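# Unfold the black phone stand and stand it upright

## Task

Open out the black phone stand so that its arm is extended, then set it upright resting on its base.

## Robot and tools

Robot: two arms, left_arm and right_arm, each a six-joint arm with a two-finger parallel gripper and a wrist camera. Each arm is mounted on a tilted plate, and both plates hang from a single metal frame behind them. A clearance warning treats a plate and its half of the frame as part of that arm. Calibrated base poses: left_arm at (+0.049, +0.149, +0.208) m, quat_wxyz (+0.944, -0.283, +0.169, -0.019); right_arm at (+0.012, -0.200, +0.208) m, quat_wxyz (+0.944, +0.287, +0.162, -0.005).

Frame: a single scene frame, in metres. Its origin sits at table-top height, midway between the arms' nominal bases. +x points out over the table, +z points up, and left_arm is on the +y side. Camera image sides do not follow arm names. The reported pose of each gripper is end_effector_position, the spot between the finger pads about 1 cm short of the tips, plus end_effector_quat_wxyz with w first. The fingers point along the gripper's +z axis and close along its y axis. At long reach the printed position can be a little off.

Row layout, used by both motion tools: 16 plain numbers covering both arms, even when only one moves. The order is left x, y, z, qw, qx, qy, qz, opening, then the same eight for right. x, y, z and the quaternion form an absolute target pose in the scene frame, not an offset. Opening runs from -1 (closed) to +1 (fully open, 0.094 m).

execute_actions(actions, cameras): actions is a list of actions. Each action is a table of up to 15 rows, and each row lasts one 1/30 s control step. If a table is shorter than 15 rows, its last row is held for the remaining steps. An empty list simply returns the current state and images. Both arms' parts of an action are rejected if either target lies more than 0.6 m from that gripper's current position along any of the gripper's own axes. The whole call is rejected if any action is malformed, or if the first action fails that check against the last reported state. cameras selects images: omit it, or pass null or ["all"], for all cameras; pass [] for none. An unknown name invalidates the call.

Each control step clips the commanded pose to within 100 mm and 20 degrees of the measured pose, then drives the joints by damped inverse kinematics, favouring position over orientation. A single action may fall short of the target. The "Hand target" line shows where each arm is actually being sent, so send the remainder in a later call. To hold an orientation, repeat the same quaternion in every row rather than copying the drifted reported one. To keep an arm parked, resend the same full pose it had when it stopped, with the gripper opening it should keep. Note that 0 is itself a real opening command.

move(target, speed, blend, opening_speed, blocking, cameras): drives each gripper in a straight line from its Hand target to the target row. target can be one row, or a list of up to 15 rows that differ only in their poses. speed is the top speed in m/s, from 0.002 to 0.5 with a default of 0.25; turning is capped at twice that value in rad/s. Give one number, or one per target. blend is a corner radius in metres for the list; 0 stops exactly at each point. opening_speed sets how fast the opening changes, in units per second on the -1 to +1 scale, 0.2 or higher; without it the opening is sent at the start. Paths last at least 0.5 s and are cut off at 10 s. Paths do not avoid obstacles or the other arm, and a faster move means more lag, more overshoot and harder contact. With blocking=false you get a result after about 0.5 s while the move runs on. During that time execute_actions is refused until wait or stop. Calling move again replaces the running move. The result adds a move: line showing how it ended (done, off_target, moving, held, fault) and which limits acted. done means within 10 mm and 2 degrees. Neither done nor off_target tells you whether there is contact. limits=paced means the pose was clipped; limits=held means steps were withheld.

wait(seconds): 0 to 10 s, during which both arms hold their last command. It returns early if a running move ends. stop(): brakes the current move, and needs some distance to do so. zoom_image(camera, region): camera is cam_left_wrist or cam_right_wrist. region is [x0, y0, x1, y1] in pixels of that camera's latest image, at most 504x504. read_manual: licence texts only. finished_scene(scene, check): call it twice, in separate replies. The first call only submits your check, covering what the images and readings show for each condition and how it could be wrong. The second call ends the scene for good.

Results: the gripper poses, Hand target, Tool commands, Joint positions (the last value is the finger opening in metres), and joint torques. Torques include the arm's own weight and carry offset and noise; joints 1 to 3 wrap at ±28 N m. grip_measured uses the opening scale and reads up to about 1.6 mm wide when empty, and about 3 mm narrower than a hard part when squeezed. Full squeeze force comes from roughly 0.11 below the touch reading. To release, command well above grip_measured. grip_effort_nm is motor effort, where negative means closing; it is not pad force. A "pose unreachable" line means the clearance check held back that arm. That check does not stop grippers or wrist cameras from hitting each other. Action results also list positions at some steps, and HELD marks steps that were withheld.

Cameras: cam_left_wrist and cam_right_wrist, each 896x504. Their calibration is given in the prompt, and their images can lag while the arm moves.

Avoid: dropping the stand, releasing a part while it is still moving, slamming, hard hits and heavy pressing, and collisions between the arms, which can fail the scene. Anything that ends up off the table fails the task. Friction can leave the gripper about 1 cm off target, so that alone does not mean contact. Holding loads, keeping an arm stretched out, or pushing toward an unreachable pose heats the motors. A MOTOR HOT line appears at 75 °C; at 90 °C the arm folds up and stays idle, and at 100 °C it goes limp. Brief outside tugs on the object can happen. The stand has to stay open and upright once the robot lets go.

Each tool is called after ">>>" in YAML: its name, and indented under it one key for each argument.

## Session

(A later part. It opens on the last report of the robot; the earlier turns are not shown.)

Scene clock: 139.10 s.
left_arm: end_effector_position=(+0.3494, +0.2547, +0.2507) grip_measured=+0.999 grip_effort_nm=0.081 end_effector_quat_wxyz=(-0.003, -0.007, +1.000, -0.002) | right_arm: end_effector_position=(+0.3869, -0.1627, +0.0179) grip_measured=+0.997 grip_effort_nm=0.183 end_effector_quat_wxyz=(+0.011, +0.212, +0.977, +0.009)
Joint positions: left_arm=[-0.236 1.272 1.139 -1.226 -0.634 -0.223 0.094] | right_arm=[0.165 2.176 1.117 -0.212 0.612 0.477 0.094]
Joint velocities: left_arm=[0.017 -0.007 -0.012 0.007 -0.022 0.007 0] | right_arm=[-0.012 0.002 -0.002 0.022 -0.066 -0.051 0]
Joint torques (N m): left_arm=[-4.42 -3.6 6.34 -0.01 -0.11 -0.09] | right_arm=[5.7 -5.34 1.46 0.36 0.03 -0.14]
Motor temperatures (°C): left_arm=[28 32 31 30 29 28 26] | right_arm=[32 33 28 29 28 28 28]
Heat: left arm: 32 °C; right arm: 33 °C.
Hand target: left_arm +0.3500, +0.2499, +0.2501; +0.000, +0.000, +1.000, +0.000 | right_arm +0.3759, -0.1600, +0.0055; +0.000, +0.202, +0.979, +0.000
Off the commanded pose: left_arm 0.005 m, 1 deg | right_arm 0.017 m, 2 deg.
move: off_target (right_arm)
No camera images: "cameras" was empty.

>>> move:
  target: [0.35,0.25,0.25,0,0,1,0,1,0.376,-0.160,0.005,0,0.202,0.979,0,0.2]
  speed: 0.05
  opening_speed: 0.6
  cameras: ["cam_right_wrist"]

Scene clock: 142.30 s.
left_arm: end_effector_position=(+0.3494, +0.2547, +0.2507) grip_measured=+0.999 grip_effort_nm=0.076 end_effector_quat_wxyz=(-0.003, -0.007, +1.000, -0.002) | right_arm: end_effector_position=(+0.3874, -0.1627, +0.0179) grip_measured=+0.495 grip_effort_nm=-0.979 end_effector_quat_wxyz=(+0.012, +0.212, +0.977, +0.009)
Joint positions: left_arm=[-0.236 1.272 1.139 -1.226 -0.634 -0.223 0.094] | right_arm=[0.165 2.176 1.117 -0.209 0.612 0.476 0.07]
Joint velocities: left_arm=[-0.012 -0.007 -0.017 0.081 0.037 0.007 0.001] | right_arm=[0.002 0.007 -0.002 0.037 0.007 0.037 0.001]
Joint torques (N m): left_arm=[-4.42 -3.64 6.38 -0.04 -0.11 -0.1] | right_arm=[5.61 -5.16 1.43 0.3 0.04 -0.2]
Motor temperatures (°C): left_arm=[28 32 31 30 29 28 26] | right_arm=[31 33 28 29 28 28 28]
Heat: left arm: 32 °C; right arm: 33 °C.
Hand target: left_arm +0.3500, +0.2499, +0.2501; +0.000, +0.000, +1.000, +0.000 | right_arm +0.3758, -0.1601, +0.0055; +0.000, +0.202, +0.979, +0.000
Off the commanded pose: left_arm 0.005 m, 1 deg | right_arm 0.017 m, 2 deg.
move: off_target (right_arm)
camera_calibration:
cam_right_wrist: T_world_to_cam=[[-0.406854, -0.913321, -0.017748, 0.00911588], [-0.84248, 0.367645, 0.393783, 0.416326], [-0.353125, 0.175164, -0.919032, 0.271932], [0, 0, 0, 1]] pos_world=[0.450481, -0.192367, 0.0861347]
Images, in order (width x height): cam_right_wrist 896x504.

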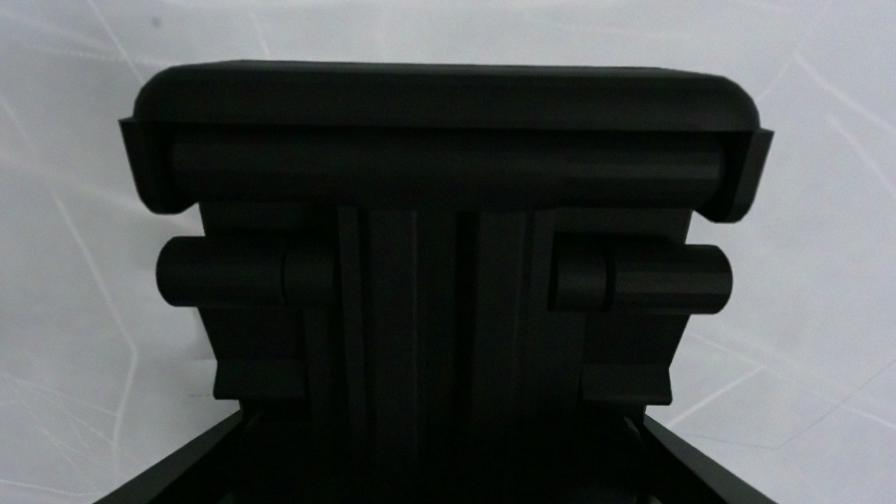

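>>> move:
  target:
    - [0.35,0.25,0.25,0,0,1,0,1,0.376,-0.160,0.035,0,0.202,0.979,0,0.2]
    - [0.35,0.25,0.25,0,0,1,0,1,0.35,-0.17,0.035,0,0.707,0.707,0,0.2]
  speed: 0.1

Scene clock: 151.87 s.
left_arm: end_effector_position=(+0.3494, +0.2547, +0.2507) grip_measured=+0.999 grip_effort_nm=0.076 end_effector_quat_wxyz=(-0.003, -0.007, +1.000, -0.002) | right_arm: end_effector_position=(+0.3414, -0.1634, +0.0271) grip_measured=+0.495 grip_effort_nm=-0.984 end_effector_quat_wxyz=(-0.015, +0.696, +0.717, -0.008)
Joint positions: left_arm=[-0.236 1.272 1.139 -1.226 -0.634 -0.223 0.094] | right_arm=[0.187 2.106 0.974 -0.226 0.616 1.659 0.07]
Joint velocities: left_arm=[0.017 0.012 -0.012 0.022 -0.051 -0.022 -0.001] | right_arm=[-0.002 -0.017 0.002 -0.066 0.051 0.037 0.001]
Joint torques (N m): left_arm=[-4.23 -3.75 6.41 -0.05 -0.11 -0.07] | right_arm=[6.23 -9.74 1.2 0.11 0.11 0.12]
Motor temperatures (°C): left_arm=[28 32 31 29 29 28 26] | right_arm=[32 35 28 29 28 28 29]
Heat: left arm: 32 °C; right arm: 35 °C.
Hand target: left_arm +0.3499, +0.2499, +0.2501; +0.000, +0.000, +1.000, +0.000 | right_arm +0.3494, -0.1690, +0.0345; -0.001, +0.707, +0.707, +0.000
Off the commanded pose: left_arm 0.005 m, 1 deg | right_arm 0.013 m, 3 deg.
move: off_target (right_arm)
camera_calibration:
cam_left_wrist: T_world_to_cam=[[0.0354284, -0.999315, -0.0107116, 0.243334], [-0.901925, -0.0365885, 0.43034, 0.258121], [-0.430437, -0.00558522, -0.902603, 0.464303], [0, 0, 0, 1]] pos_world=[0.424038, 0.255204, 0.310608]
cam_right_wrist: T_world_to_cam=[[-0.998544, -0.0386337, 0.0376513, 0.333336], [-0.019231, 0.907016, 0.420658, 0.18055], [-0.0504019, 0.419321, -0.906438, 0.200474], [0, 0, 0, 1]] pos_world=[0.346427, -0.234947, 0.0932166]

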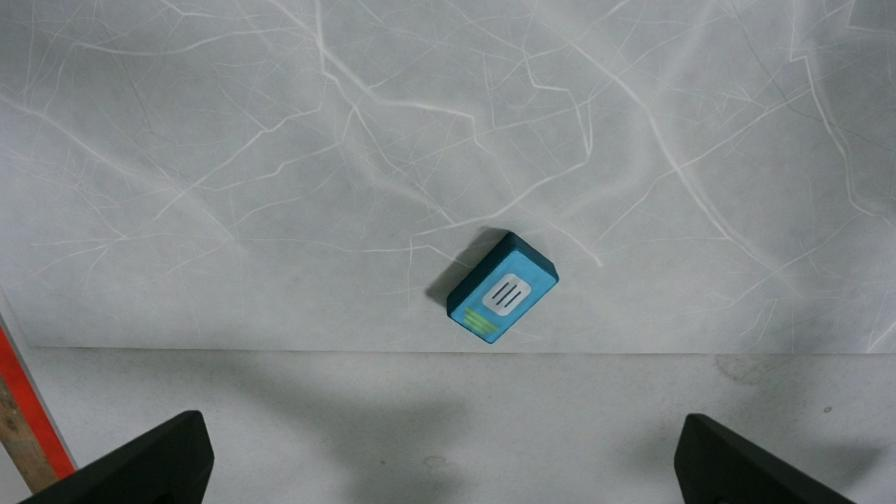

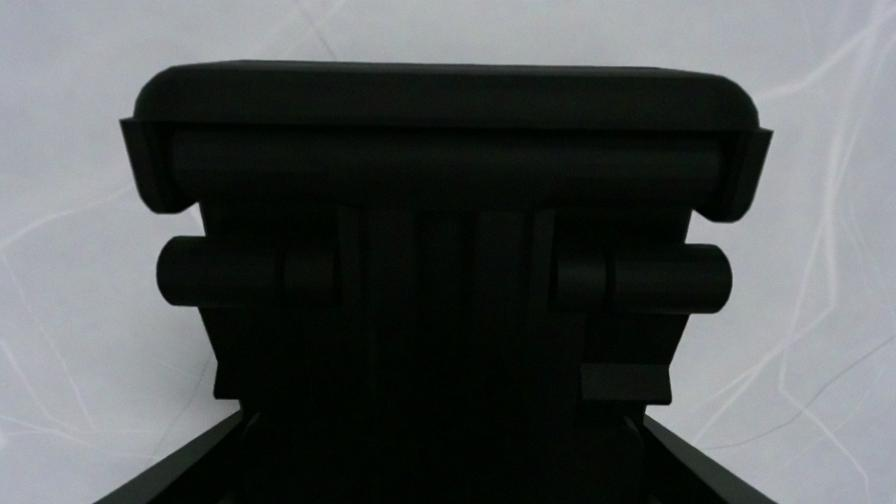

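>>> move:
  target: [0.35,0.25,0.25,0,0,1,0,1,0.35,-0.17,0.02,0,0.707,0.707,0,0.2]
  speed: 0.03
  cameras: []

Scene clock: 154.17 s.
left_arm: end_effector_position=(+0.3494, +0.2547, +0.2507) grip_measured=+0.999 grip_effort_nm=0.076 end_effector_quat_wxyz=(-0.003, -0.007, +1.000, -0.002) | right_arm: end_effector_position=(+0.3527, -0.1689, +0.0229) grip_measured=+0.495 grip_effort_nm=-0.984 end_effector_quat_wxyz=(-0.001, +0.710, +0.704, +0.004)
Joint positions: left_arm=[-0.236 1.272 1.139 -1.226 -0.634 -0.223 0.094] | right_arm=[0.166 2.106 0.974 -0.167 0.616 1.644 0.07]
Joint velocities: left_arm=[-0.002 -0.012 0.012 -0.037 -0.022 0.051 0] | right_arm=[0.012 0.002 -0.002 -0.051 -0.051 0.081 0.001]
Joint torques (N m): left_arm=[-4.42 -3.64 6.41 -0.04 -0.1 -0.09] | right_arm=[5.29 -6.82 1.33 0.23 0.05 -0.17]
Motor temperatures (°C): left_arm=[28 32 31 29 29 28 26] | right_arm=[31 35 28 29 28 28 29]
Heat: left arm: 32 °C; right arm: 35 °C.
Hand target: left_arm +0.3500, +0.2499, +0.2501; +0.000, +0.000, +1.000, +0.000 | right_arm +0.3501, -0.1702, +0.0201; +0.000, +0.707, +0.707, +0.000
Off the commanded pose: left_arm 0.005 m, 1 deg | right_arm 0.004 m, 1 deg.
move: done
No camera images: "cameras" was empty.

>>> move:
  target: [0.35,0.25,0.25,0,0,1,0,1,0.35,-0.17,0.012,0,0.707,0.707,0,0.2]
  speed: 0.03
  cameras: []

>>> move:
  target: [0.35,0.25,0.25,0,0,1,0,1,0.35,-0.17,0.012,0,0.707,0.707,0,0.9]
  speed: 0.03
  opening_speed: 0.7
  cameras: ["cam_right_wrist"]

Scene clock: 157.53 s.
left_arm: end_effector_position=(+0.3494, +0.2547, +0.2507) grip_measured=+0.999 grip_effort_nm=0.081 end_effector_quat_wxyz=(-0.003, -0.007, +1.000, -0.002) | right_arm: end_effector_position=(+0.3579, -0.1728, +0.0205) grip_measured=+0.495 grip_effort_nm=-0.984 end_effector_quat_wxyz=(+0.006, +0.714, +0.700, +0.009)
Joint positions: left_arm=[-0.236 1.272 1.139 -1.226 -0.634 -0.223 0.094] | right_arm=[0.153 2.106 0.974 -0.138 0.616 1.629 0.07]
Joint velocities: left_arm=[-0.027 -0.012 -0.002 -0.007 -0.007 0.022 0] | right_arm=[-0.012 0.007 0.002 -0.051 -0.007 -0.051 0]
Joint torques (N m): left_arm=[-4.3 -3.69 6.42 -0.03 -0.11 -0.09] | right_arm=[5.38 -5.31 1.36 0.21 -0.02 -0.21]
Motor temperatures (°C): left_arm=[28 32 31 29 29 28 26] | right_arm=[31 35 28 29 28 28 29]
Heat: left arm: 32 °C; right arm: 35 °C.
Hand target: left_arm +0.3500, +0.2499, +0.2501; +0.000, +0.000, +1.000, +0.000 | right_arm +0.3499, -0.1702, +0.0123; +0.000, +0.707, +0.707, +0.000
Off the commanded pose: left_arm 0.005 m, 1 deg | right_arm 0.012 m, 2 deg.
move: off_target (right_arm)
No camera images: "cameras" was empty.

Scene clock: 158.77 s.
left_arm: end_effector_position=(+0.3495, +0.2547, +0.2507) grip_measured=+0.999 grip_effort_nm=0.076 end_effector_quat_wxyz=(-0.003, -0.007, +1.000, -0.002) | right_arm: end_effector_position=(+0.3580, -0.1728, +0.0205) grip_measured=+0.897 grip_effort_nm=0.183 end_effector_quat_wxyz=(+0.006, +0.714, +0.700, +0.009)
Joint positions: left_arm=[-0.236 1.272 1.139 -1.226 -0.634 -0.223 0.094] | right_arm=[0.153 2.106 0.974 -0.137 0.616 1.629 0.089]
Joint velocities: left_arm=[0.017 -0.017 0.017 0.022 -0.037 -0.11 -0.001] | right_arm=[-0.007 -0.002 -0.002 0.022 -0.022 -0.11 0.001]
Joint torques (N m): left_arm=[-4.34 -3.66 6.41 -0.03 -0.11 -0.09] | right_arm=[5.34 -5.31 1.59 0.21 0.03 -0.14]
Motor temperatures (°C): left_arm=[28 32 31 29 29 28 26] | right_arm=[31 35 28 29 28 28 29]
Heat: left arm: 32 °C; right arm: 35 °C.
Hand target: left_arm +0.3500, +0.2499, +0.2501; +0.000, +0.000, +1.000, +0.000 | right_arm +0.3499, -0.1700, +0.0123; +0.000, +0.707, +0.707, +0.000
Off the commanded pose: left_arm 0.005 m, 1 deg | right_arm 0.012 m, 2 deg.
move: off_target (right_arm)
camera_calibration:
cam_right_wrist: T_world_to_cam=[[-0.999817, 0.0105517, -0.0159647, 0.359823], [0.00295643, 0.909402, 0.415907, 0.18475], [0.0189069, 0.415783, -0.909267, 0.173815], [0, 0, 0, 1]] pos_world=[0.355925, -0.244078, 0.0869502]
Images, in order (width x height): cam_right_wrist 896x504.

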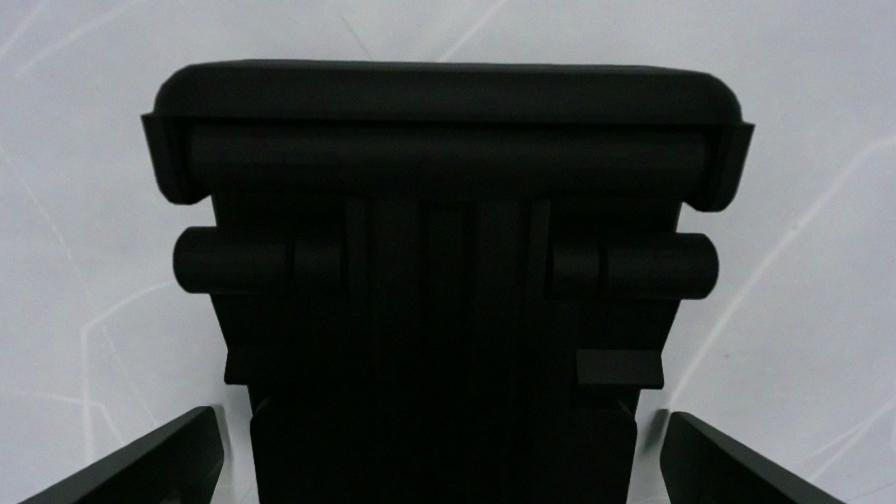

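>>> move:
  target:
    - [0.35,0.25,0.25,0,0,1,0,1,0.352,-0.175,0.09,0,0.707,0.707,0,0.9]
    - [0.35,0.25,0.25,0,0,1,0,1,0.357,-0.24,0.08,-0.212,0.674,0.674,0.212,0.9]
    - [0.35,0.25,0.25,0,0,1,0,1,0.357,-0.22,0.035,-0.212,0.674,0.674,0.212,0.9]
  speed: 0.12
  cameras: ["cam_right_wrist"]

Scene clock: 168.83 s.
left_arm: end_effector_position=(+0.3495, +0.2547, +0.2507) grip_measured=+0.999 grip_effort_nm=0.081 end_effector_quat_wxyz=(-0.003, -0.007, +1.000, -0.002) | right_arm: end_effector_position=(+0.3591, -0.2280, +0.0441) grip_measured=+0.897 grip_effort_nm=0.193 end_effector_quat_wxyz=(-0.201, +0.679, +0.675, +0.206)
Joint positions: left_arm=[-0.236 1.272 1.139 -1.226 -0.634 -0.223 0.094] | right_arm=[-0.242 1.883 1.05 -0.431 -0.085 1.241 0.089]
Joint velocities: left_arm=[-0.012 -0.007 -0.017 -0.081 -0.037 0.066 -0.001] | right_arm=[0.002 -0.012 -0.002 0.007 -0.037 0.022 0]
Joint torques (N m): left_arm=[-4.37 -3.62 6.41 -0.03 -0.15 -0.09] | right_arm=[3.78 -5.75 1.94 -0.12 -0.53 -0.14]
Motor temperatures (°C): left_arm=[28 32 31 29 29 28 26] | right_arm=[31 34 28 29 28 28 29]
Heat: left arm: 32 °C; right arm: 34 °C.
Hand target: left_arm +0.3500, +0.2499, +0.2501; +0.000, +0.000, +1.000, +0.000 | right_arm +0.3564, -0.2223, +0.0365; -0.209, +0.675, +0.676, +0.210
Off the commanded pose: left_arm 0.005 m, 1 deg | right_arm 0.012 m, 2 deg.
move: off_target (right_arm)
camera_calibration:
cam_right_wrist: T_world_to_cam=[[-0.999971, -0.00293127, -0.00702876, 0.358505], [-0.00750882, 0.533444, 0.845802, 0.124193], [0.00127017, 0.84583, -0.533451, 0.306053], [0, 0, 0, 1]] pos_world=[0.359038, -0.324068, 0.0607411]
Images, in order (width x height): cam_right_wrist 896x504.

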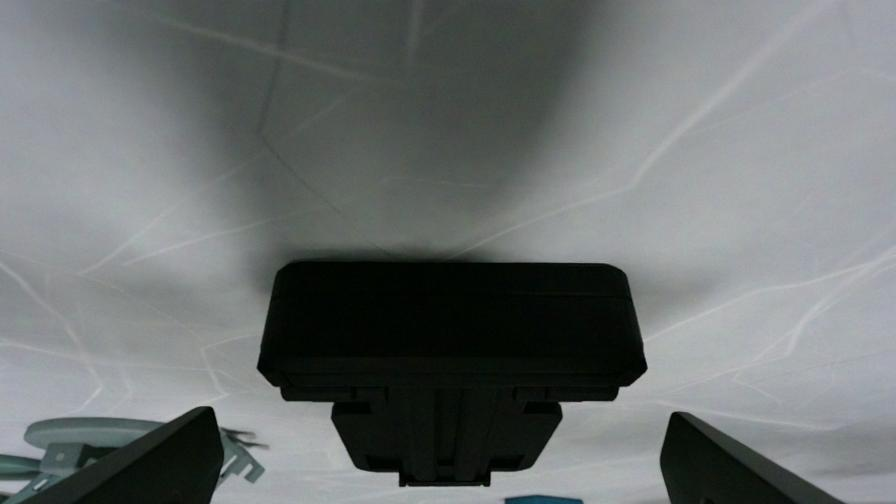

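>>> move:
  target:
    - [0.35,0.25,0.25,0,0,1,0,1,0.355,-0.22,0.05,-0.123,0.696,0.696,0.123,0.9]
    - [0.35,0.25,0.25,0,0,1,0,1,0.353,-0.214,0.012,-0.123,0.696,0.696,0.123,0.9]
  speed: 0.08
  cameras: ["cam_right_wrist"]

Scene clock: 175.97 s.
left_arm: end_effector_position=(+0.3495, +0.2547, +0.2507) grip_measured=+0.999 grip_effort_nm=0.076 end_effector_quat_wxyz=(-0.003, -0.007, +1.000, -0.002) | right_arm: end_effector_position=(+0.3609, -0.2169, +0.0216) grip_measured=+0.897 grip_effort_nm=0.193 end_effector_quat_wxyz=(-0.117, +0.700, +0.691, +0.134)
Joint positions: left_arm=[-0.236 1.272 1.139 -1.226 -0.634 -0.223 0.094] | right_arm=[-0.13 1.935 0.968 -0.223 0.166 1.346 0.089]
Joint velocities: left_arm=[-0.027 -0.002 0.007 0.007 -0.007 0.022 0] | right_arm=[-0.027 -0.007 0.017 0.051 0.037 -0.066 0]
Joint torques (N m): left_arm=[-4.42 -3.71 6.49 -0.06 -0.12 -0.09] | right_arm=[4.41 -5.46 1.65 0.09 -0.16 -0.14]
Motor temperatures (°C): left_arm=[28 32 31 29 29 28 26] | right_arm=[31 34 28 29 28 28 29]
Heat: left arm: 32 °C; right arm: 34 °C.
Hand target: left_arm +0.3500, +0.2499, +0.2501; +0.000, +0.000, +1.000, +0.000 | right_arm +0.3533, -0.2134, +0.0120; -0.124, +0.696, +0.696, +0.124
Off the commanded pose: left_arm 0.005 m, 1 deg | right_arm 0.013 m, 2 deg.
move: off_target (right_arm)
camera_calibration:
cam_right_wrist: T_world_to_cam=[[-0.999779, 0.00720198, -0.0197635, 0.362564], [-0.00880368, 0.710047, 0.704099, 0.179199], [0.019104, 0.704117, -0.709827, 0.251301], [0, 0, 0, 1]] pos_world=[0.35926, -0.306796, 0.0593717]
Images, in order (width x height): cam_right_wrist 896x504.

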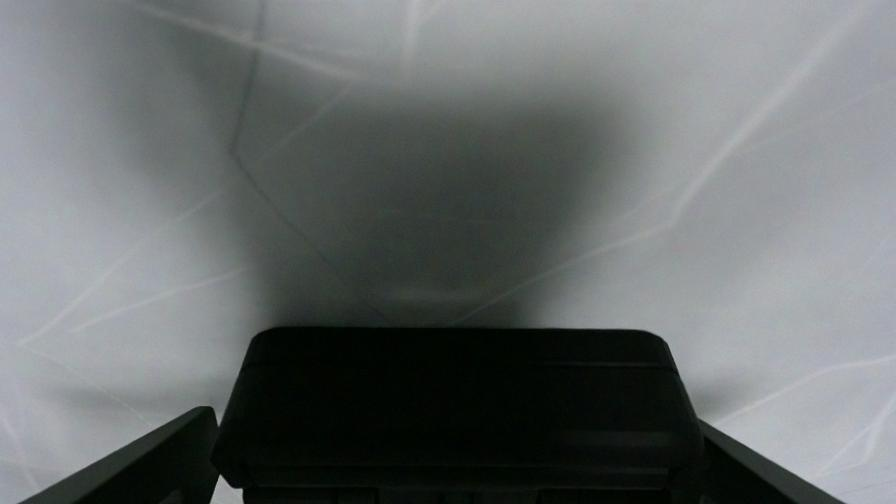

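>>> move:
  target: [0.35,0.25,0.25,0,0,1,0,1,0.351,-0.214,0.010,-0.123,0.696,0.696,0.123,0.3]
  speed: 0.05
  opening_speed: 0.4
  cameras: ["cam_right_wrist"]

Scene clock: 180.23 s.
left_arm: end_effector_position=(+0.3495, +0.2547, +0.2507) grip_measured=+0.999 grip_effort_nm=0.076 end_effector_quat_wxyz=(-0.003, -0.007, +1.000, -0.002) | right_arm: end_effector_position=(+0.3600, -0.2175, +0.0205) grip_measured=+0.497 grip_effort_nm=-0.979 end_effector_quat_wxyz=(-0.116, +0.701, +0.691, +0.134)
Joint positions: left_arm=[-0.236 1.272 1.139 -1.226 -0.634 -0.223 0.094] | right_arm=[-0.133 1.935 0.963 -0.215 0.166 1.343 0.07]
Joint velocities: left_arm=[-0.022 0.007 -0.002 -0.11 -0.007 0.007 -0.001] | right_arm=[-0.007 -0.012 -0.012 0.066 0.007 0.022 0]
Joint torques (N m): left_arm=[-4.37 -3.59 6.37 -0.06 -0.11 -0.07] | right_arm=[4.03 -5.29 1.37 0.16 -0.15 -0.13]
Motor temperatures (°C): left_arm=[29 32 31 29 29 28 26] | right_arm=[31 34 28 29 28 28 29]
Heat: left arm: 32 °C; right arm: 34 °C.
Hand target: left_arm +0.3500, +0.2499, +0.2501; +0.000, +0.000, +1.000, +0.000 | right_arm +0.3510, -0.2141, +0.0104; -0.123, +0.697, +0.696, +0.123
Off the commanded pose: left_arm 0.005 m, 1 deg | right_arm 0.014 m, 2 deg.
move: off_target (right_arm)
camera_calibration:
cam_right_wrist: T_world_to_cam=[[-0.999747, 0.00783485, -0.0211009, 0.361762], [-0.0092649, 0.711123, 0.703007, 0.180749], [0.0205133, 0.703024, -0.71087, 0.250251], [0, 0, 0, 1]] pos_world=[0.358212, -0.307302, 0.058462]
Images, in order (width x height): cam_right_wrist 896x504.

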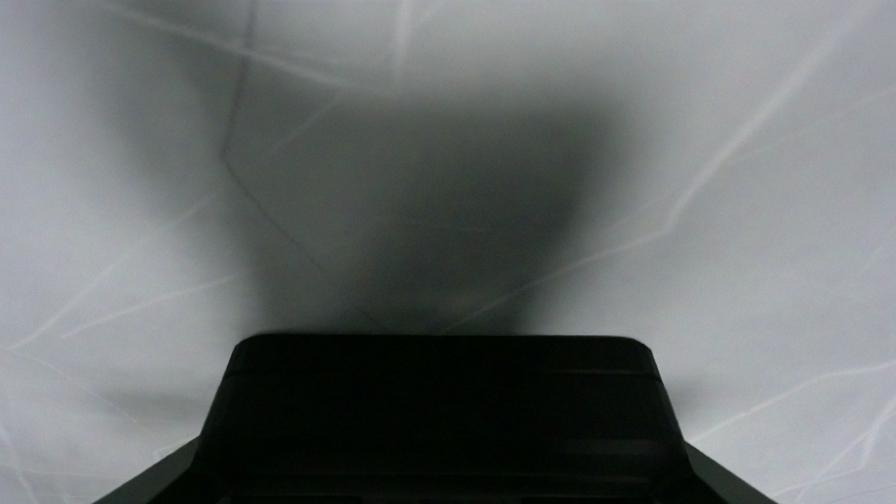

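>>> move:
  target:
    - [0.35,0.15,0.25,0,0,0.924,-0.383,1,0.351,-0.214,0.18,-0.123,0.696,0.696,0.123,0.3]
    - [0.35,0.05,0.17,0,0,0.78,-0.626,0,0.351,-0.214,0.18,-0.123,0.696,0.696,0.123,0.3]
  speed: 0.12

every target must give the same left_gripper/opening; nothing of the call was run
Scene clock: 211.57 s.
left_arm: end_effector_position=(+0.3495, +0.2547, +0.2507) grip_measured=+0.999 grip_effort_nm=0.076 end_effector_quat_wxyz=(-0.003, -0.007, +1.000, -0.002) | right_arm: end_effector_position=(+0.3600, -0.2175, +0.0205) grip_measured=+0.497 grip_effort_nm=-0.989 end_effector_quat_wxyz=(-0.116, +0.701, +0.691, +0.134)
Joint positions: left_arm=[-0.236 1.272 1.139 -1.226 -0.634 -0.223 0.094] | right_arm=[-0.133 1.935 0.963 -0.215 0.166 1.343 0.07]
Joint velocities: left_arm=[0.002 -0.002 0.007 0.007 -0.022 -0.037 0] | right_arm=[0.017 0.002 -0.027 0.022 0.037 -0.066 0]
Joint torques (N m): left_arm=[-4.33 -3.75 6.41 -0.04 -0.12 -0.08] | right_arm=[3.97 -5.2 1.46 0.2 -0.16 -0.13]
Motor temperatures (°C): left_arm=[29 32 31 29 29 28 26] | right_arm=[31 34 28 28 28 28 30]
Heat: left arm: 32 °C; right arm: 34 °C.
Hand target: left_arm +0.3500, +0.2499, +0.2501; +0.000, +0.000, +1.000, +0.000 | right_arm +0.3510, -0.2141, +0.0104; -0.123, +0.697, +0.696, +0.123
Tool commands: left_gripper/opening=+1.0 right_gripper/opening=+0.3
Off the commanded pose: left_arm 0.005 m, 1 deg | right_arm 0.014 m, 2 deg.

>>> move:
  target:
    - [0.35,0.18,0.25,0,0,0.924,-0.383,0.3,0.351,-0.214,0.18,-0.123,0.696,0.696,0.123,0.3]
    - [0.35,0.06,0.17,0,0,0.78,-0.626,0.3,0.351,-0.214,0.18,-0.123,0.696,0.696,0.123,0.3]
  speed: 0.12

Scene clock: 220.33 s.
left_arm: end_effector_position=(+0.3498, +0.0615, +0.1682) grip_measured=+0.301 grip_effort_nm=-0.046 end_effector_quat_wxyz=(+0.004, +0.004, +0.789, -0.614) | right_arm: end_effector_position=(+0.3446, -0.2093, +0.1689) grip_measured=+0.497 grip_effort_nm=-0.984 end_effector_quat_wxyz=(-0.135, +0.695, +0.697, +0.115)
Joint positions: left_arm=[0.185 1.774 0.849 -0.539 0.786 0.345 0.061] | right_arm=[0.154 1.566 1.031 -0.77 0.263 1.627 0.07]
Joint velocities: left_arm=[-0.012 0.002 -0.012 -0.081 -0.037 -0.095 0] | right_arm=[-0.002 -0.002 -0.007 -0.037 0.022 0.051 0]
Joint torques (N m): left_arm=[-3.07 -5.29 2.91 -0.59 0.78 0.15] | right_arm=[5.72 -8.08 4.68 -0.17 -0.19 0.15]
Motor temperatures (°C): left_arm=[28 32 31 29 29 28 26] | right_arm=[31 35 28 28 28 28 30]
Heat: left arm: 32 °C; right arm: 35 °C.
Hand target: left_arm +0.3479, +0.0589, +0.1658; +0.004, +0.002, +0.782, -0.623 | right_arm +0.3487, -0.2121, +0.1804; -0.127, +0.696, +0.695, +0.124
Off the commanded pose: left_arm 0.002 m, 2 deg | right_arm 0.014 m, 2 deg.
move: off_target (right_arm)
camera_calibration:
cam_left_wrist: T_world_to_cam=[[0.00893709, -0.25971, 0.965645, -0.151098], [-0.905727, 0.407139, 0.117883, 0.313525], [-0.423767, -0.875665, -0.231588, 0.327287], [0, 0, 0, 1]] pos_world=[0.424012, 0.119703, 0.184743]
cam_right_wrist: T_world_to_cam=[[-0.999425, -0.0185006, 0.0284169, 0.335504], [0.00686112, 0.710374, 0.703791, 0.064648], [-0.0332071, 0.703581, -0.709839, 0.368698], [0, 0, 0, 1]] pos_world=[0.347111, -0.299126, 0.206684]

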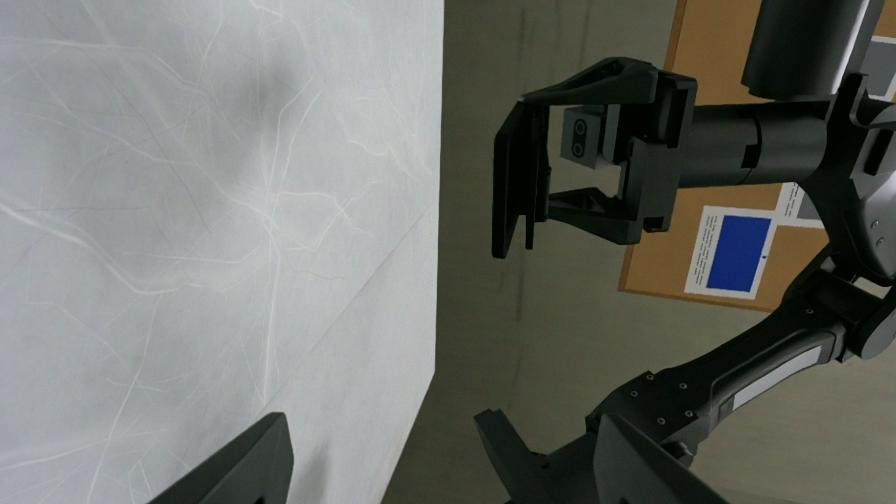

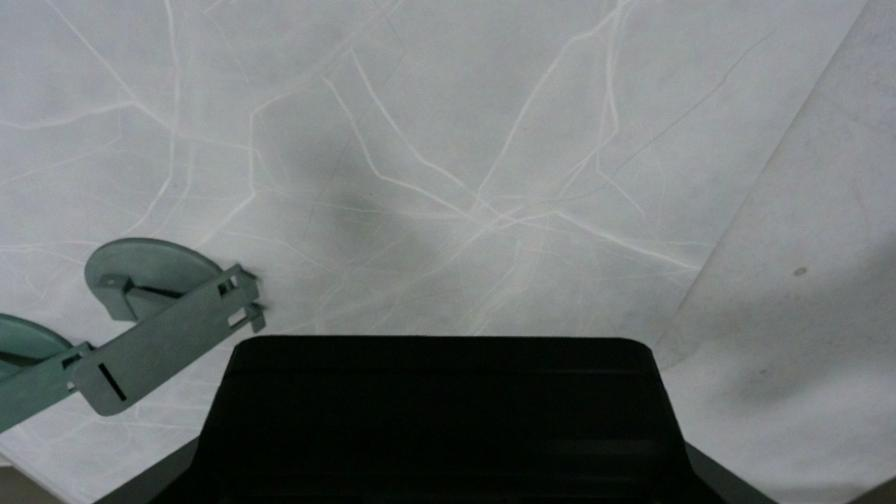

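>>> zoom_image:
  camera: "cam_left_wrist"
  region: [450, 50, 680, 270]

Scaled by 2.191.

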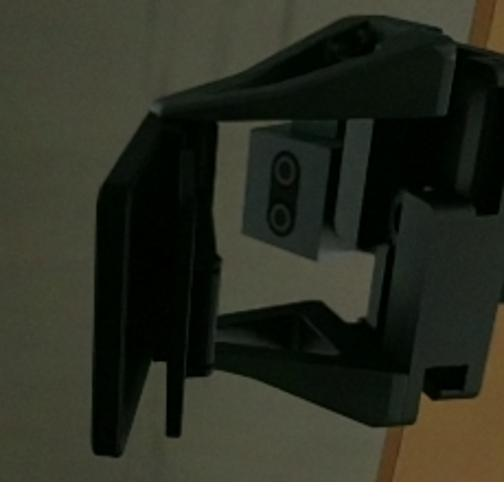

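>>> move:
  target: [0.345,0.0,0.17,0,0,0.707,-0.707,0.3,0.351,-0.214,0.18,-0.123,0.696,0.696,0.123,0.3]
  speed: 0.12
  cameras: ["cam_left_wrist"]

>>> zoom_image:
  camera: "cam_left_wrist"
  region: [400, 80, 700, 380]

Scene clock: 228.70 s.
left_arm: end_effector_position=(+0.3525, +0.0087, +0.1661) grip_measured=+0.301 grip_effort_nm=-0.051 end_effector_quat_wxyz=(+0.012, -0.006, +0.718, -0.696) | right_arm: end_effector_position=(+0.3446, -0.2100, +0.1686) grip_measured=+0.497 grip_effort_nm=-0.984 end_effector_quat_wxyz=(-0.134, +0.695, +0.697, +0.114)
Joint positions: left_arm=[0.113 1.988 0.835 -0.288 0.991 0.274 0.061] | right_arm=[0.154 1.566 1.031 -0.77 0.267 1.627 0.07]
Joint velocities: left_arm=[-0.012 -0.027 0.022 0.051 -0.007 -0.051 0.001] | right_arm=[0.002 -0.017 0.007 0.037 0.022 -0.022 -0.001]
Joint torques (N m): left_arm=[-6.56 -5.39 1.24 -0.44 0.84 0] | right_arm=[5.34 -7.98 5.09 -0.14 -0.17 0.01]
Motor temperatures (°C): left_arm=[28 32 30 29 30 28 26] | right_arm=[31 36 28 28 28 28 30]
Heat: left arm: 32 °C; right arm: 36 °C.
Hand target: left_arm +0.3443, -0.0006, +0.1699; +0.002, -0.001, +0.707, -0.707 | right_arm +0.3506, -0.2140, +0.1798; -0.123, +0.696, +0.696, +0.123
Off the commanded pose: left_arm 0.012 m, 2 deg | right_arm 0.014 m, 2 deg.
move: off_target (left_arm, right_arm)
camera_calibration:
cam_left_wrist: T_world_to_cam=[[0.0136595, -0.0468651, 0.998808, -0.171821], [-0.915456, 0.401196, 0.0313441, 0.355576], [-0.402186, -0.914793, -0.0374228, 0.242153], [0, 0, 0, 1]] pos_world=[0.425252, 0.0708113, 0.169533]
Images, in order (width x height): cam_left_wrist 896x504.

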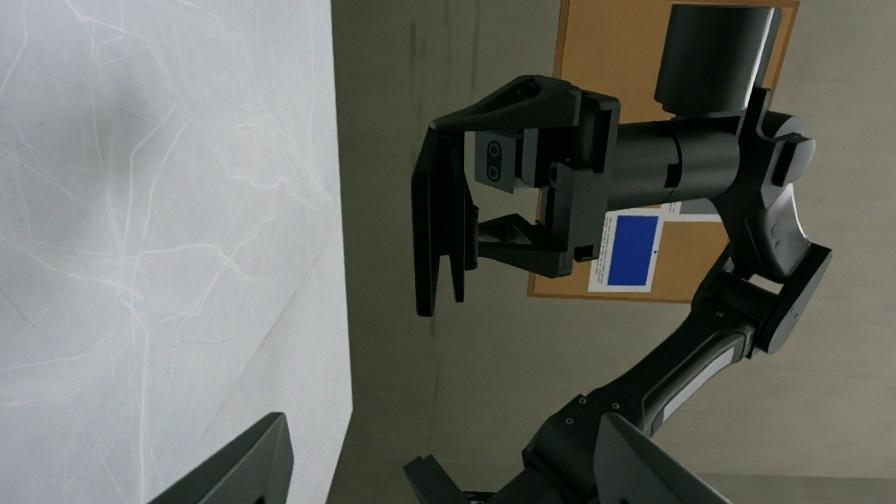

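Scaled by 1.680.

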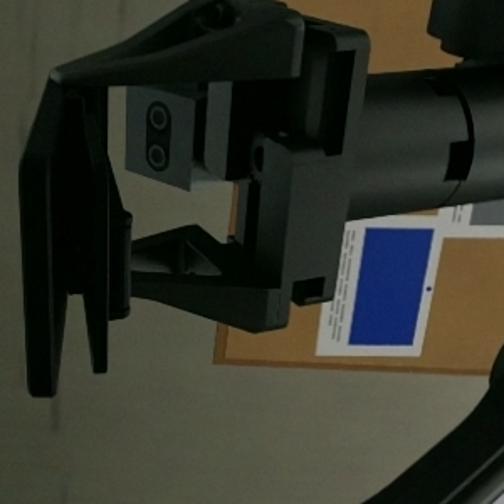

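>>> zoom_image:
  camera: "cam_left_wrist"
  region: [400, 170, 500, 330]

Scaled by 3.150.

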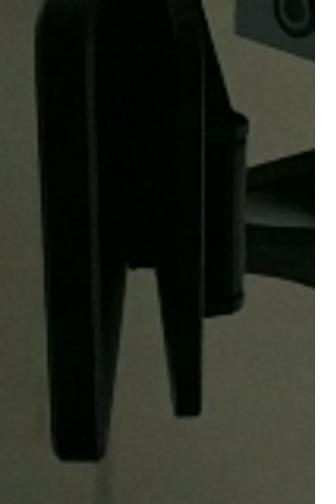

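>>> move:
  target: [0.338,-0.07,0.176,0,0,0.7,-0.714,-0.6,0.351,-0.214,0.18,-0.123,0.696,0.696,0.123,0.3]
  speed: 0.08
  cameras: ["cam_left_wrist"]

>>> zoom_image:
  camera: "cam_left_wrist"
  region: [300, 150, 650, 500]

Scene clock: 244.77 s.
left_arm: end_effector_position=(+0.3496, -0.0621, +0.1767) grip_measured=-0.599 grip_effort_nm=-0.046 end_effector_quat_wxyz=(+0.016, -0.010, +0.703, -0.711) | right_arm: end_effector_position=(+0.3446, -0.2101, +0.1686) grip_measured=+0.497 grip_effort_nm=-0.979 end_effector_quat_wxyz=(-0.134, +0.695, +0.697, +0.114)
Joint positions: left_arm=[-0.095 2.109 0.74 0.243 0.977 -0.099 0.019] | right_arm=[0.154 1.566 1.031 -0.77 0.267 1.627 0.07]
Joint velocities: left_arm=[0.002 0.012 0.007 0.007 0.066 0.007 0.001] | right_arm=[-0.002 -0.002 -0.002 -0.007 -0.051 -0.022 0.001]
Joint torques (N m): left_arm=[-7.25 -5.12 1.57 0.22 0.65 0] | right_arm=[5.31 -8.01 4.97 -0.19 -0.19 0.03]
Motor temperatures (°C): left_arm=[29 32 30 29 30 28 26] | right_arm=[31 36 28 28 28 28 31]
Heat: left arm: 32 °C; right arm: 36 °C.
Hand target: left_arm +0.3387, -0.0702, +0.1770; +0.002, -0.002, +0.699, -0.715 | right_arm +0.3506, -0.2140, +0.1798; -0.123, +0.696, +0.696, +0.123
Off the commanded pose: left_arm 0.014 m, 2 deg | right_arm 0.014 m, 2 deg.
move: off_target (left_arm, right_arm)
camera_calibration:
cam_left_wrist: T_world_to_cam=[[0.0124555, -0.00209938, 0.99992, -0.182642], [-0.919769, 0.392268, 0.0122807, 0.385278], [-0.392263, -0.919849, 0.00295495, 0.165712], [0, 0, 0, 1]] pos_world=[0.421645, 0.000914281, 0.177406]
Images, in order (width x height): cam_left_wrist 896x504.

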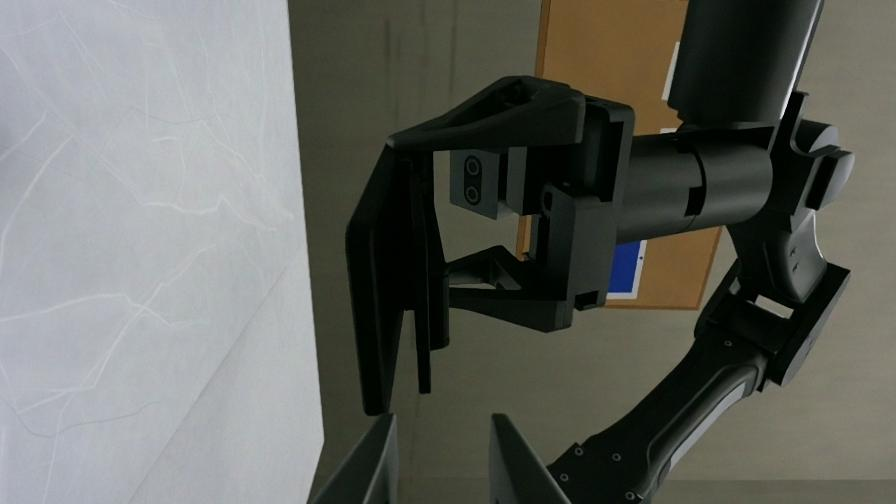

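Scaled by 1.440.

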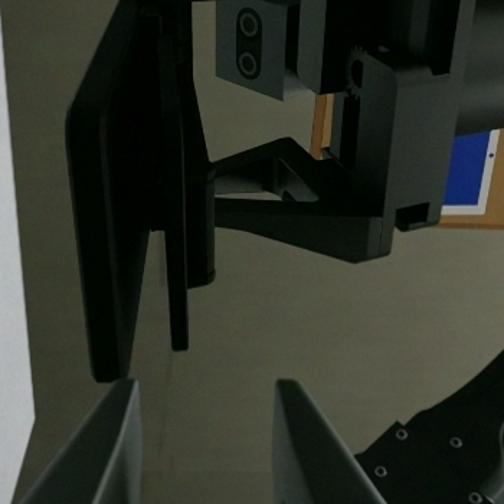

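>>> move:
  target: [0.334,-0.093,0.178,0,0,0.7,-0.714,-0.6,0.351,-0.214,0.18,-0.123,0.696,0.696,0.123,0.3]
  speed: 0.05
  cameras: ["cam_left_wrist"]

>>> zoom_image:
  camera: "cam_left_wrist"
  region: [300, 250, 550, 500]

Scene clock: 260.13 s.
left_arm: end_effector_position=(+0.3466, -0.0846, +0.1782) grip_measured=-0.599 grip_effort_nm=-0.051 end_effector_quat_wxyz=(+0.015, -0.009, +0.702, -0.711) | right_arm: end_effector_position=(+0.3446, -0.2101, +0.1686) grip_measured=+0.497 grip_effort_nm=-0.989 end_effector_quat_wxyz=(-0.134, +0.695, +0.697, +0.114)
Joint positions: left_arm=[-0.161 2.164 0.731 0.387 0.947 -0.196 0.019] | right_arm=[0.154 1.566 1.031 -0.77 0.267 1.627 0.07]
Joint velocities: left_arm=[-0.002 -0.002 0.002 -0.022 -0.007 -0.022 0] | right_arm=[-0.007 -0.007 0.007 0.022 -0.007 -0.007 0]
Joint torques (N m): left_arm=[-7.57 -5.08 1.72 0.35 0.63 -0.02] | right_arm=[5.18 -7.75 5.03 -0.11 -0.17 0.01]
Motor temperatures (°C): left_arm=[30 33 30 29 30 28 26] | right_arm=[31 37 29 28 28 28 31]
Heat: left arm: 33 °C; right arm: 37 °C.
Hand target: left_arm +0.3341, -0.0927, +0.1784; +0.001, +0.000, +0.699, -0.715 | right_arm +0.3506, -0.2140, +0.1798; -0.123, +0.696, +0.696, +0.123
Off the commanded pose: left_arm 0.015 m, 2 deg | right_arm 0.014 m, 2 deg.
move: off_target (left_arm, right_arm)
camera_calibration:
cam_left_wrist: T_world_to_cam=[[0.0114957, -0.00199101, 0.999932, -0.183787], [-0.91897, 0.394164, 0.0113498, 0.391401], [-0.39416, -0.919038, 0.00270152, 0.144632], [0, 0, 0, 1]] pos_world=[0.418806, -0.0217197, 0.178941]
Images, in order (width x height): cam_left_wrist 896x504.

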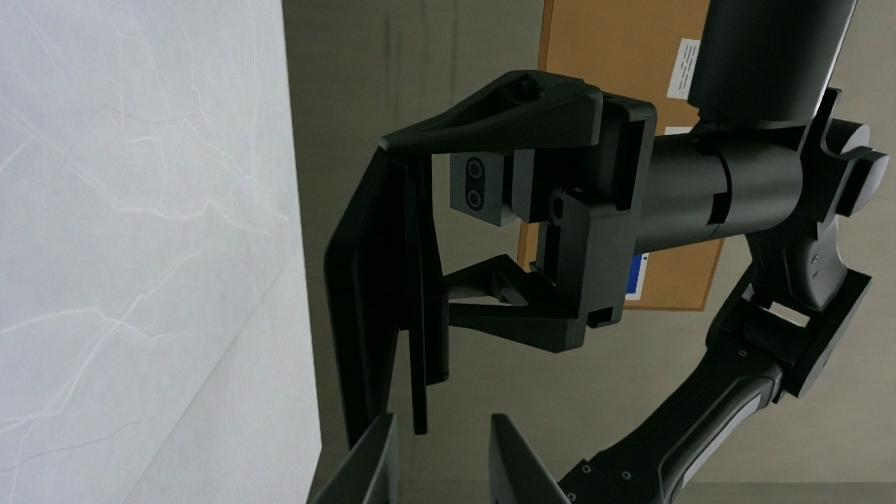

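Scaled by 2.016.

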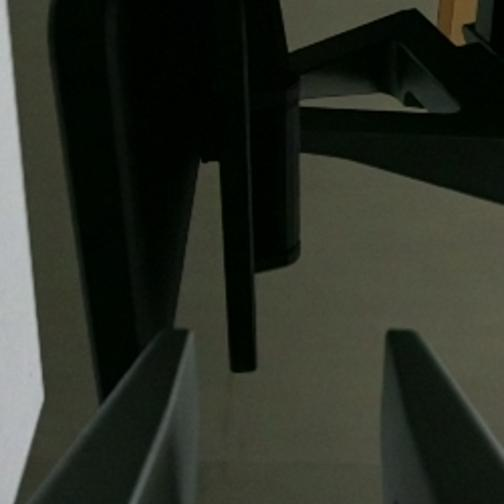

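>>> move:
  target:
    - [0.334,-0.094,0.1808,0,0,0.7,-0.714,-0.6,0.351,-0.214,0.18,-0.123,0.696,0.696,0.123,0.3]
    - [0.334,-0.104,0.1808,0,0,0.7,-0.714,-0.6,0.351,-0.214,0.18,-0.123,0.696,0.696,0.123,0.3]
  speed: 0.03
  cameras: ["cam_left_wrist"]

>>> zoom_image:
  camera: "cam_left_wrist"
  region: [300, 250, 550, 500]

Scene clock: 266.23 s.
left_arm: end_effector_position=(+0.3459, -0.0952, +0.1804) grip_measured=-0.599 grip_effort_nm=-0.051 end_effector_quat_wxyz=(+0.014, -0.009, +0.703, -0.711) | right_arm: end_effector_position=(+0.3446, -0.2101, +0.1686) grip_measured=+0.497 grip_effort_nm=-0.984 end_effector_quat_wxyz=(-0.134, +0.695, +0.697, +0.114)
Joint positions: left_arm=[-0.195 2.186 0.731 0.446 0.929 -0.247 0.019] | right_arm=[0.154 1.566 1.031 -0.77 0.267 1.627 0.07]
Joint velocities: left_arm=[-0.012 0.002 0.017 0.022 -0.022 -0.081 -0.001] | right_arm=[0.002 -0.007 -0.017 -0.007 0.037 -0.022 0]
Joint torques (N m): left_arm=[-7.94 -5.18 2 0.42 0.65 -0.03] | right_arm=[5.31 -8.06 4.85 -0.16 -0.2 -0.03]
Motor temperatures (°C): left_arm=[30 33 30 29 30 28 26] | right_arm=[31 37 29 28 28 28 31]
Heat: left arm: 33 °C; right arm: 37 °C.
Hand target: left_arm +0.3339, -0.1037, +0.1810; +0.000, +0.000, +0.700, -0.714 | right_arm +0.3506, -0.2140, +0.1798; -0.123, +0.696, +0.696, +0.123
Off the commanded pose: left_arm 0.015 m, 2 deg | right_arm 0.014 m, 2 deg.
move: off_target (left_arm, right_arm)
camera_calibration:
cam_left_wrist: T_world_to_cam=[[0.0144215, -0.0026309, 0.999893, -0.187081], [-0.918654, 0.394805, 0.0142886, 0.394337], [-0.394801, -0.918761, 0.0032768, 0.134733], [0, 0, 0, 1]] pos_world=[0.41815, -0.0323908, 0.180985]
Images, in order (width x height): cam_left_wrist 896x504.

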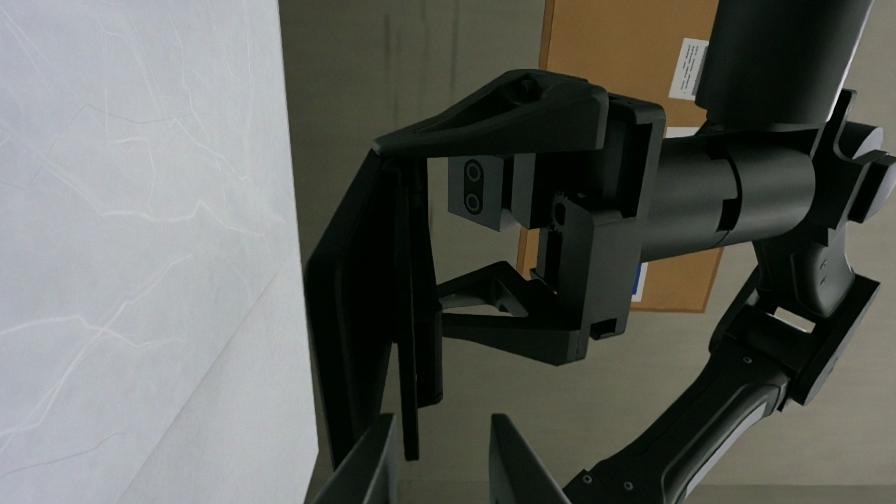

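Scaled by 2.016.

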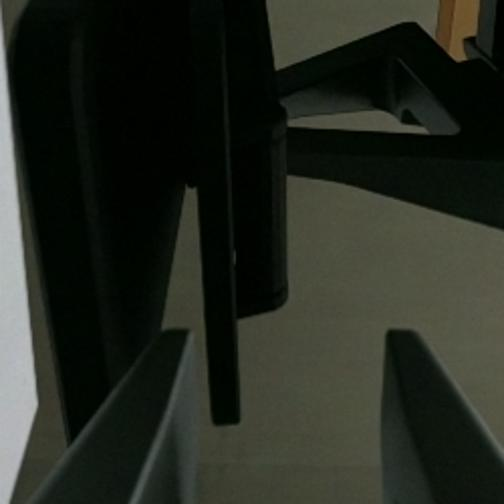

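>>> move:
  target: [0.334,-0.118,0.1808,0,0,0.7,-0.714,-0.6,0.351,-0.214,0.18,-0.123,0.696,0.696,0.123,0.3]
  speed: 0.03
  cameras: ["cam_left_wrist"]

>>> zoom_image:
  camera: "cam_left_wrist"
  region: [300, 250, 550, 500]

Scene clock: 270.93 s.
left_arm: end_effector_position=(+0.3408, -0.1090, +0.1797) grip_measured=-0.599 grip_effort_nm=-0.056 end_effector_quat_wxyz=(+0.008, -0.011, +0.703, -0.711) | right_arm: end_effector_position=(+0.3446, -0.2101, +0.1686) grip_measured=+0.497 grip_effort_nm=-0.989 end_effector_quat_wxyz=(-0.134, +0.695, +0.697, +0.114)
Joint positions: left_arm=[-0.232 2.228 0.731 0.518 0.909 -0.3 0.019] | right_arm=[0.154 1.566 1.031 -0.77 0.267 1.627 0.07]
Joint velocities: left_arm=[0.002 -0.002 -0.002 0.022 -0.022 -0.066 0] | right_arm=[0.012 0.002 -0.002 0.007 0.007 0.007 0.001]
Joint torques (N m): left_arm=[-8.03 -5.09 3.29 0.54 0.62 -0.04] | right_arm=[5.39 -8.09 4.93 -0.17 -0.19 -0.02]
Motor temperatures (°C): left_arm=[30 33 30 29 30 28 26] | right_arm=[31 37 29 28 28 28 31]
Heat: left arm: 33 °C; right arm: 37 °C.
Hand target: left_arm +0.3338, -0.1178, +0.1810; +0.000, +0.000, +0.700, -0.715 | right_arm +0.3506, -0.2140, +0.1798; -0.123, +0.696, +0.696, +0.123
Off the commanded pose: left_arm 0.011 m, 2 deg | right_arm 0.014 m, 2 deg.
move: off_target (left_arm, right_arm)
camera_calibration:
cam_left_wrist: T_world_to_cam=[[0.0253935, -0.00345194, 0.999672, -0.190131], [-0.91557, 0.401403, 0.0246432, 0.392885], [-0.401356, -0.915895, 0.00703254, 0.121906], [0, 0, 0, 1]] pos_world=[0.41347, -0.0467082, 0.17953]
Images, in order (width x height): cam_left_wrist 896x504.

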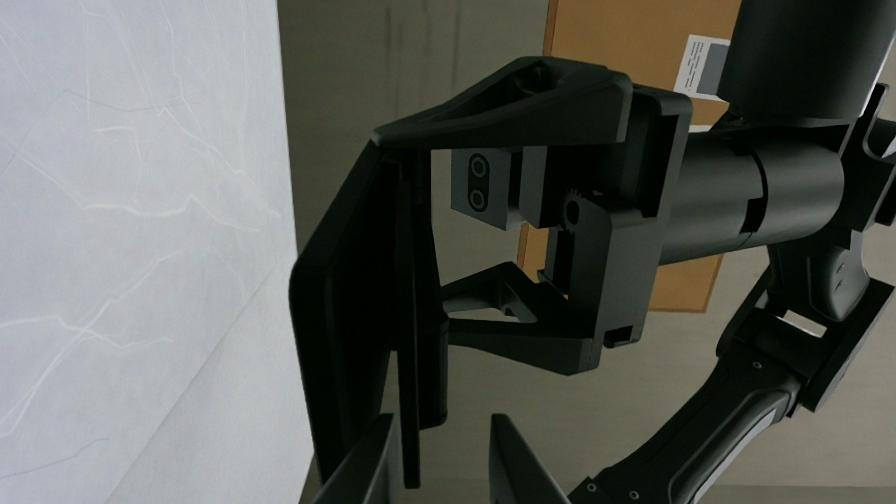

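Scaled by 2.016.

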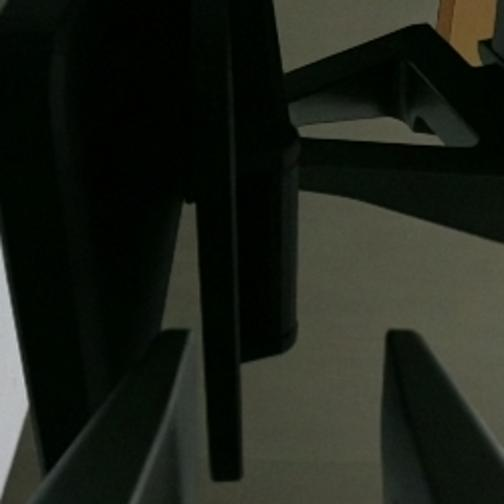

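>>> move:
  target: [0.334,-0.118,0.1808,0,0,0.7,-0.714,-0.95,0.351,-0.214,0.18,-0.123,0.696,0.696,0.123,0.3]
  speed: 0.03
  opening_speed: 0.2
  cameras: ["cam_left_wrist"]

>>> zoom_image:
  camera: "cam_left_wrist"
  region: [300, 250, 550, 500]

Scene clock: 276.73 s.
left_arm: end_effector_position=(+0.3411, -0.1090, +0.1795) grip_measured=-0.949 grip_effort_nm=-0.056 end_effector_quat_wxyz=(+0.008, -0.011, +0.703, -0.711) | right_arm: end_effector_position=(+0.3446, -0.2101, +0.1686) grip_measured=+0.497 grip_effort_nm=-0.984 end_effector_quat_wxyz=(-0.134, +0.695, +0.697, +0.114)
Joint positions: left_arm=[-0.232 2.228 0.731 0.519 0.908 -0.301 0.002] | right_arm=[0.154 1.566 1.031 -0.77 0.267 1.627 0.07]
Joint velocities: left_arm=[-0.002 -0.002 -0.002 -0.037 -0.007 0.066 0.002] | right_arm=[-0.002 -0.022 0.007 0.051 -0.037 -0.051 0]
Joint torques (N m): left_arm=[-7.98 -5.11 3.4 0.49 0.63 -0.02] | right_arm=[5.38 -8.1 5.03 -0.16 -0.23 0.03]
Motor temperatures (°C): left_arm=[30 33 30 29 30 28 26] | right_arm=[31 37 29 28 28 28 31]
Heat: left arm: 33 °C; right arm: 37 °C.
Hand target: left_arm +0.3338, -0.1177, +0.1808; +0.000, +0.000, +0.700, -0.714 | right_arm +0.3506, -0.2140, +0.1798; -0.123, +0.696, +0.696, +0.123
Off the commanded pose: left_arm 0.012 m, 2 deg | right_arm 0.014 m, 2 deg.
move: off_target (left_arm, right_arm)
camera_calibration:
cam_left_wrist: T_world_to_cam=[[0.0252923, -0.00431858, 0.999671, -0.190062], [-0.915977, 0.400458, 0.0249048, 0.39311], [-0.400433, -0.916305, 0.00617277, 0.12181], [0, 0, 0, 1]] pos_world=[0.413664, -0.0466296, 0.179458]
Images, in order (width x height): cam_left_wrist 896x504.

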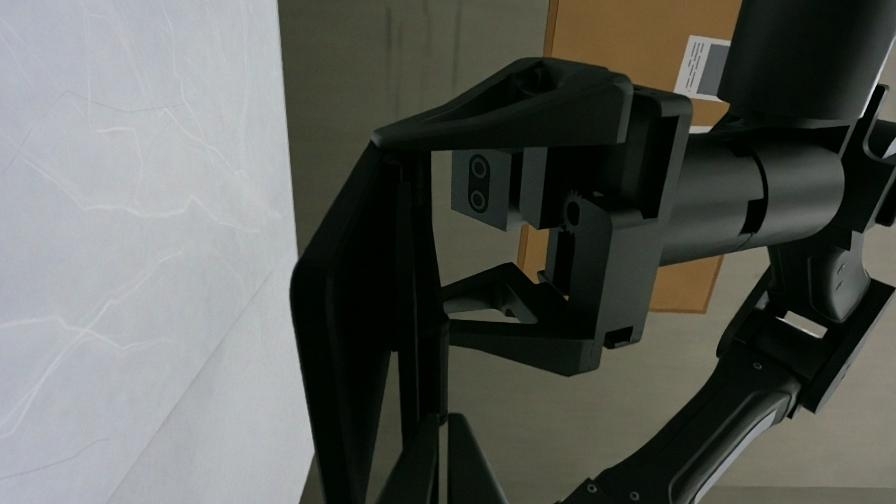

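Scaled by 2.016.

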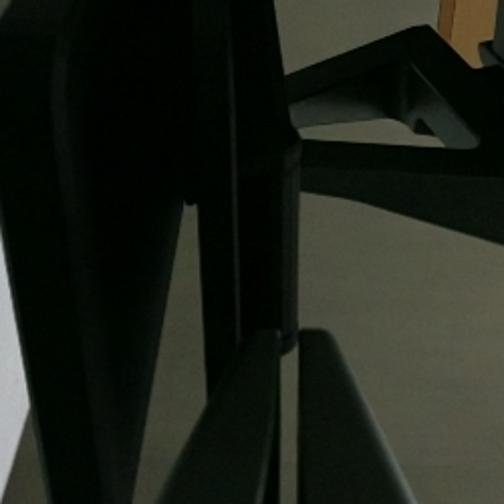

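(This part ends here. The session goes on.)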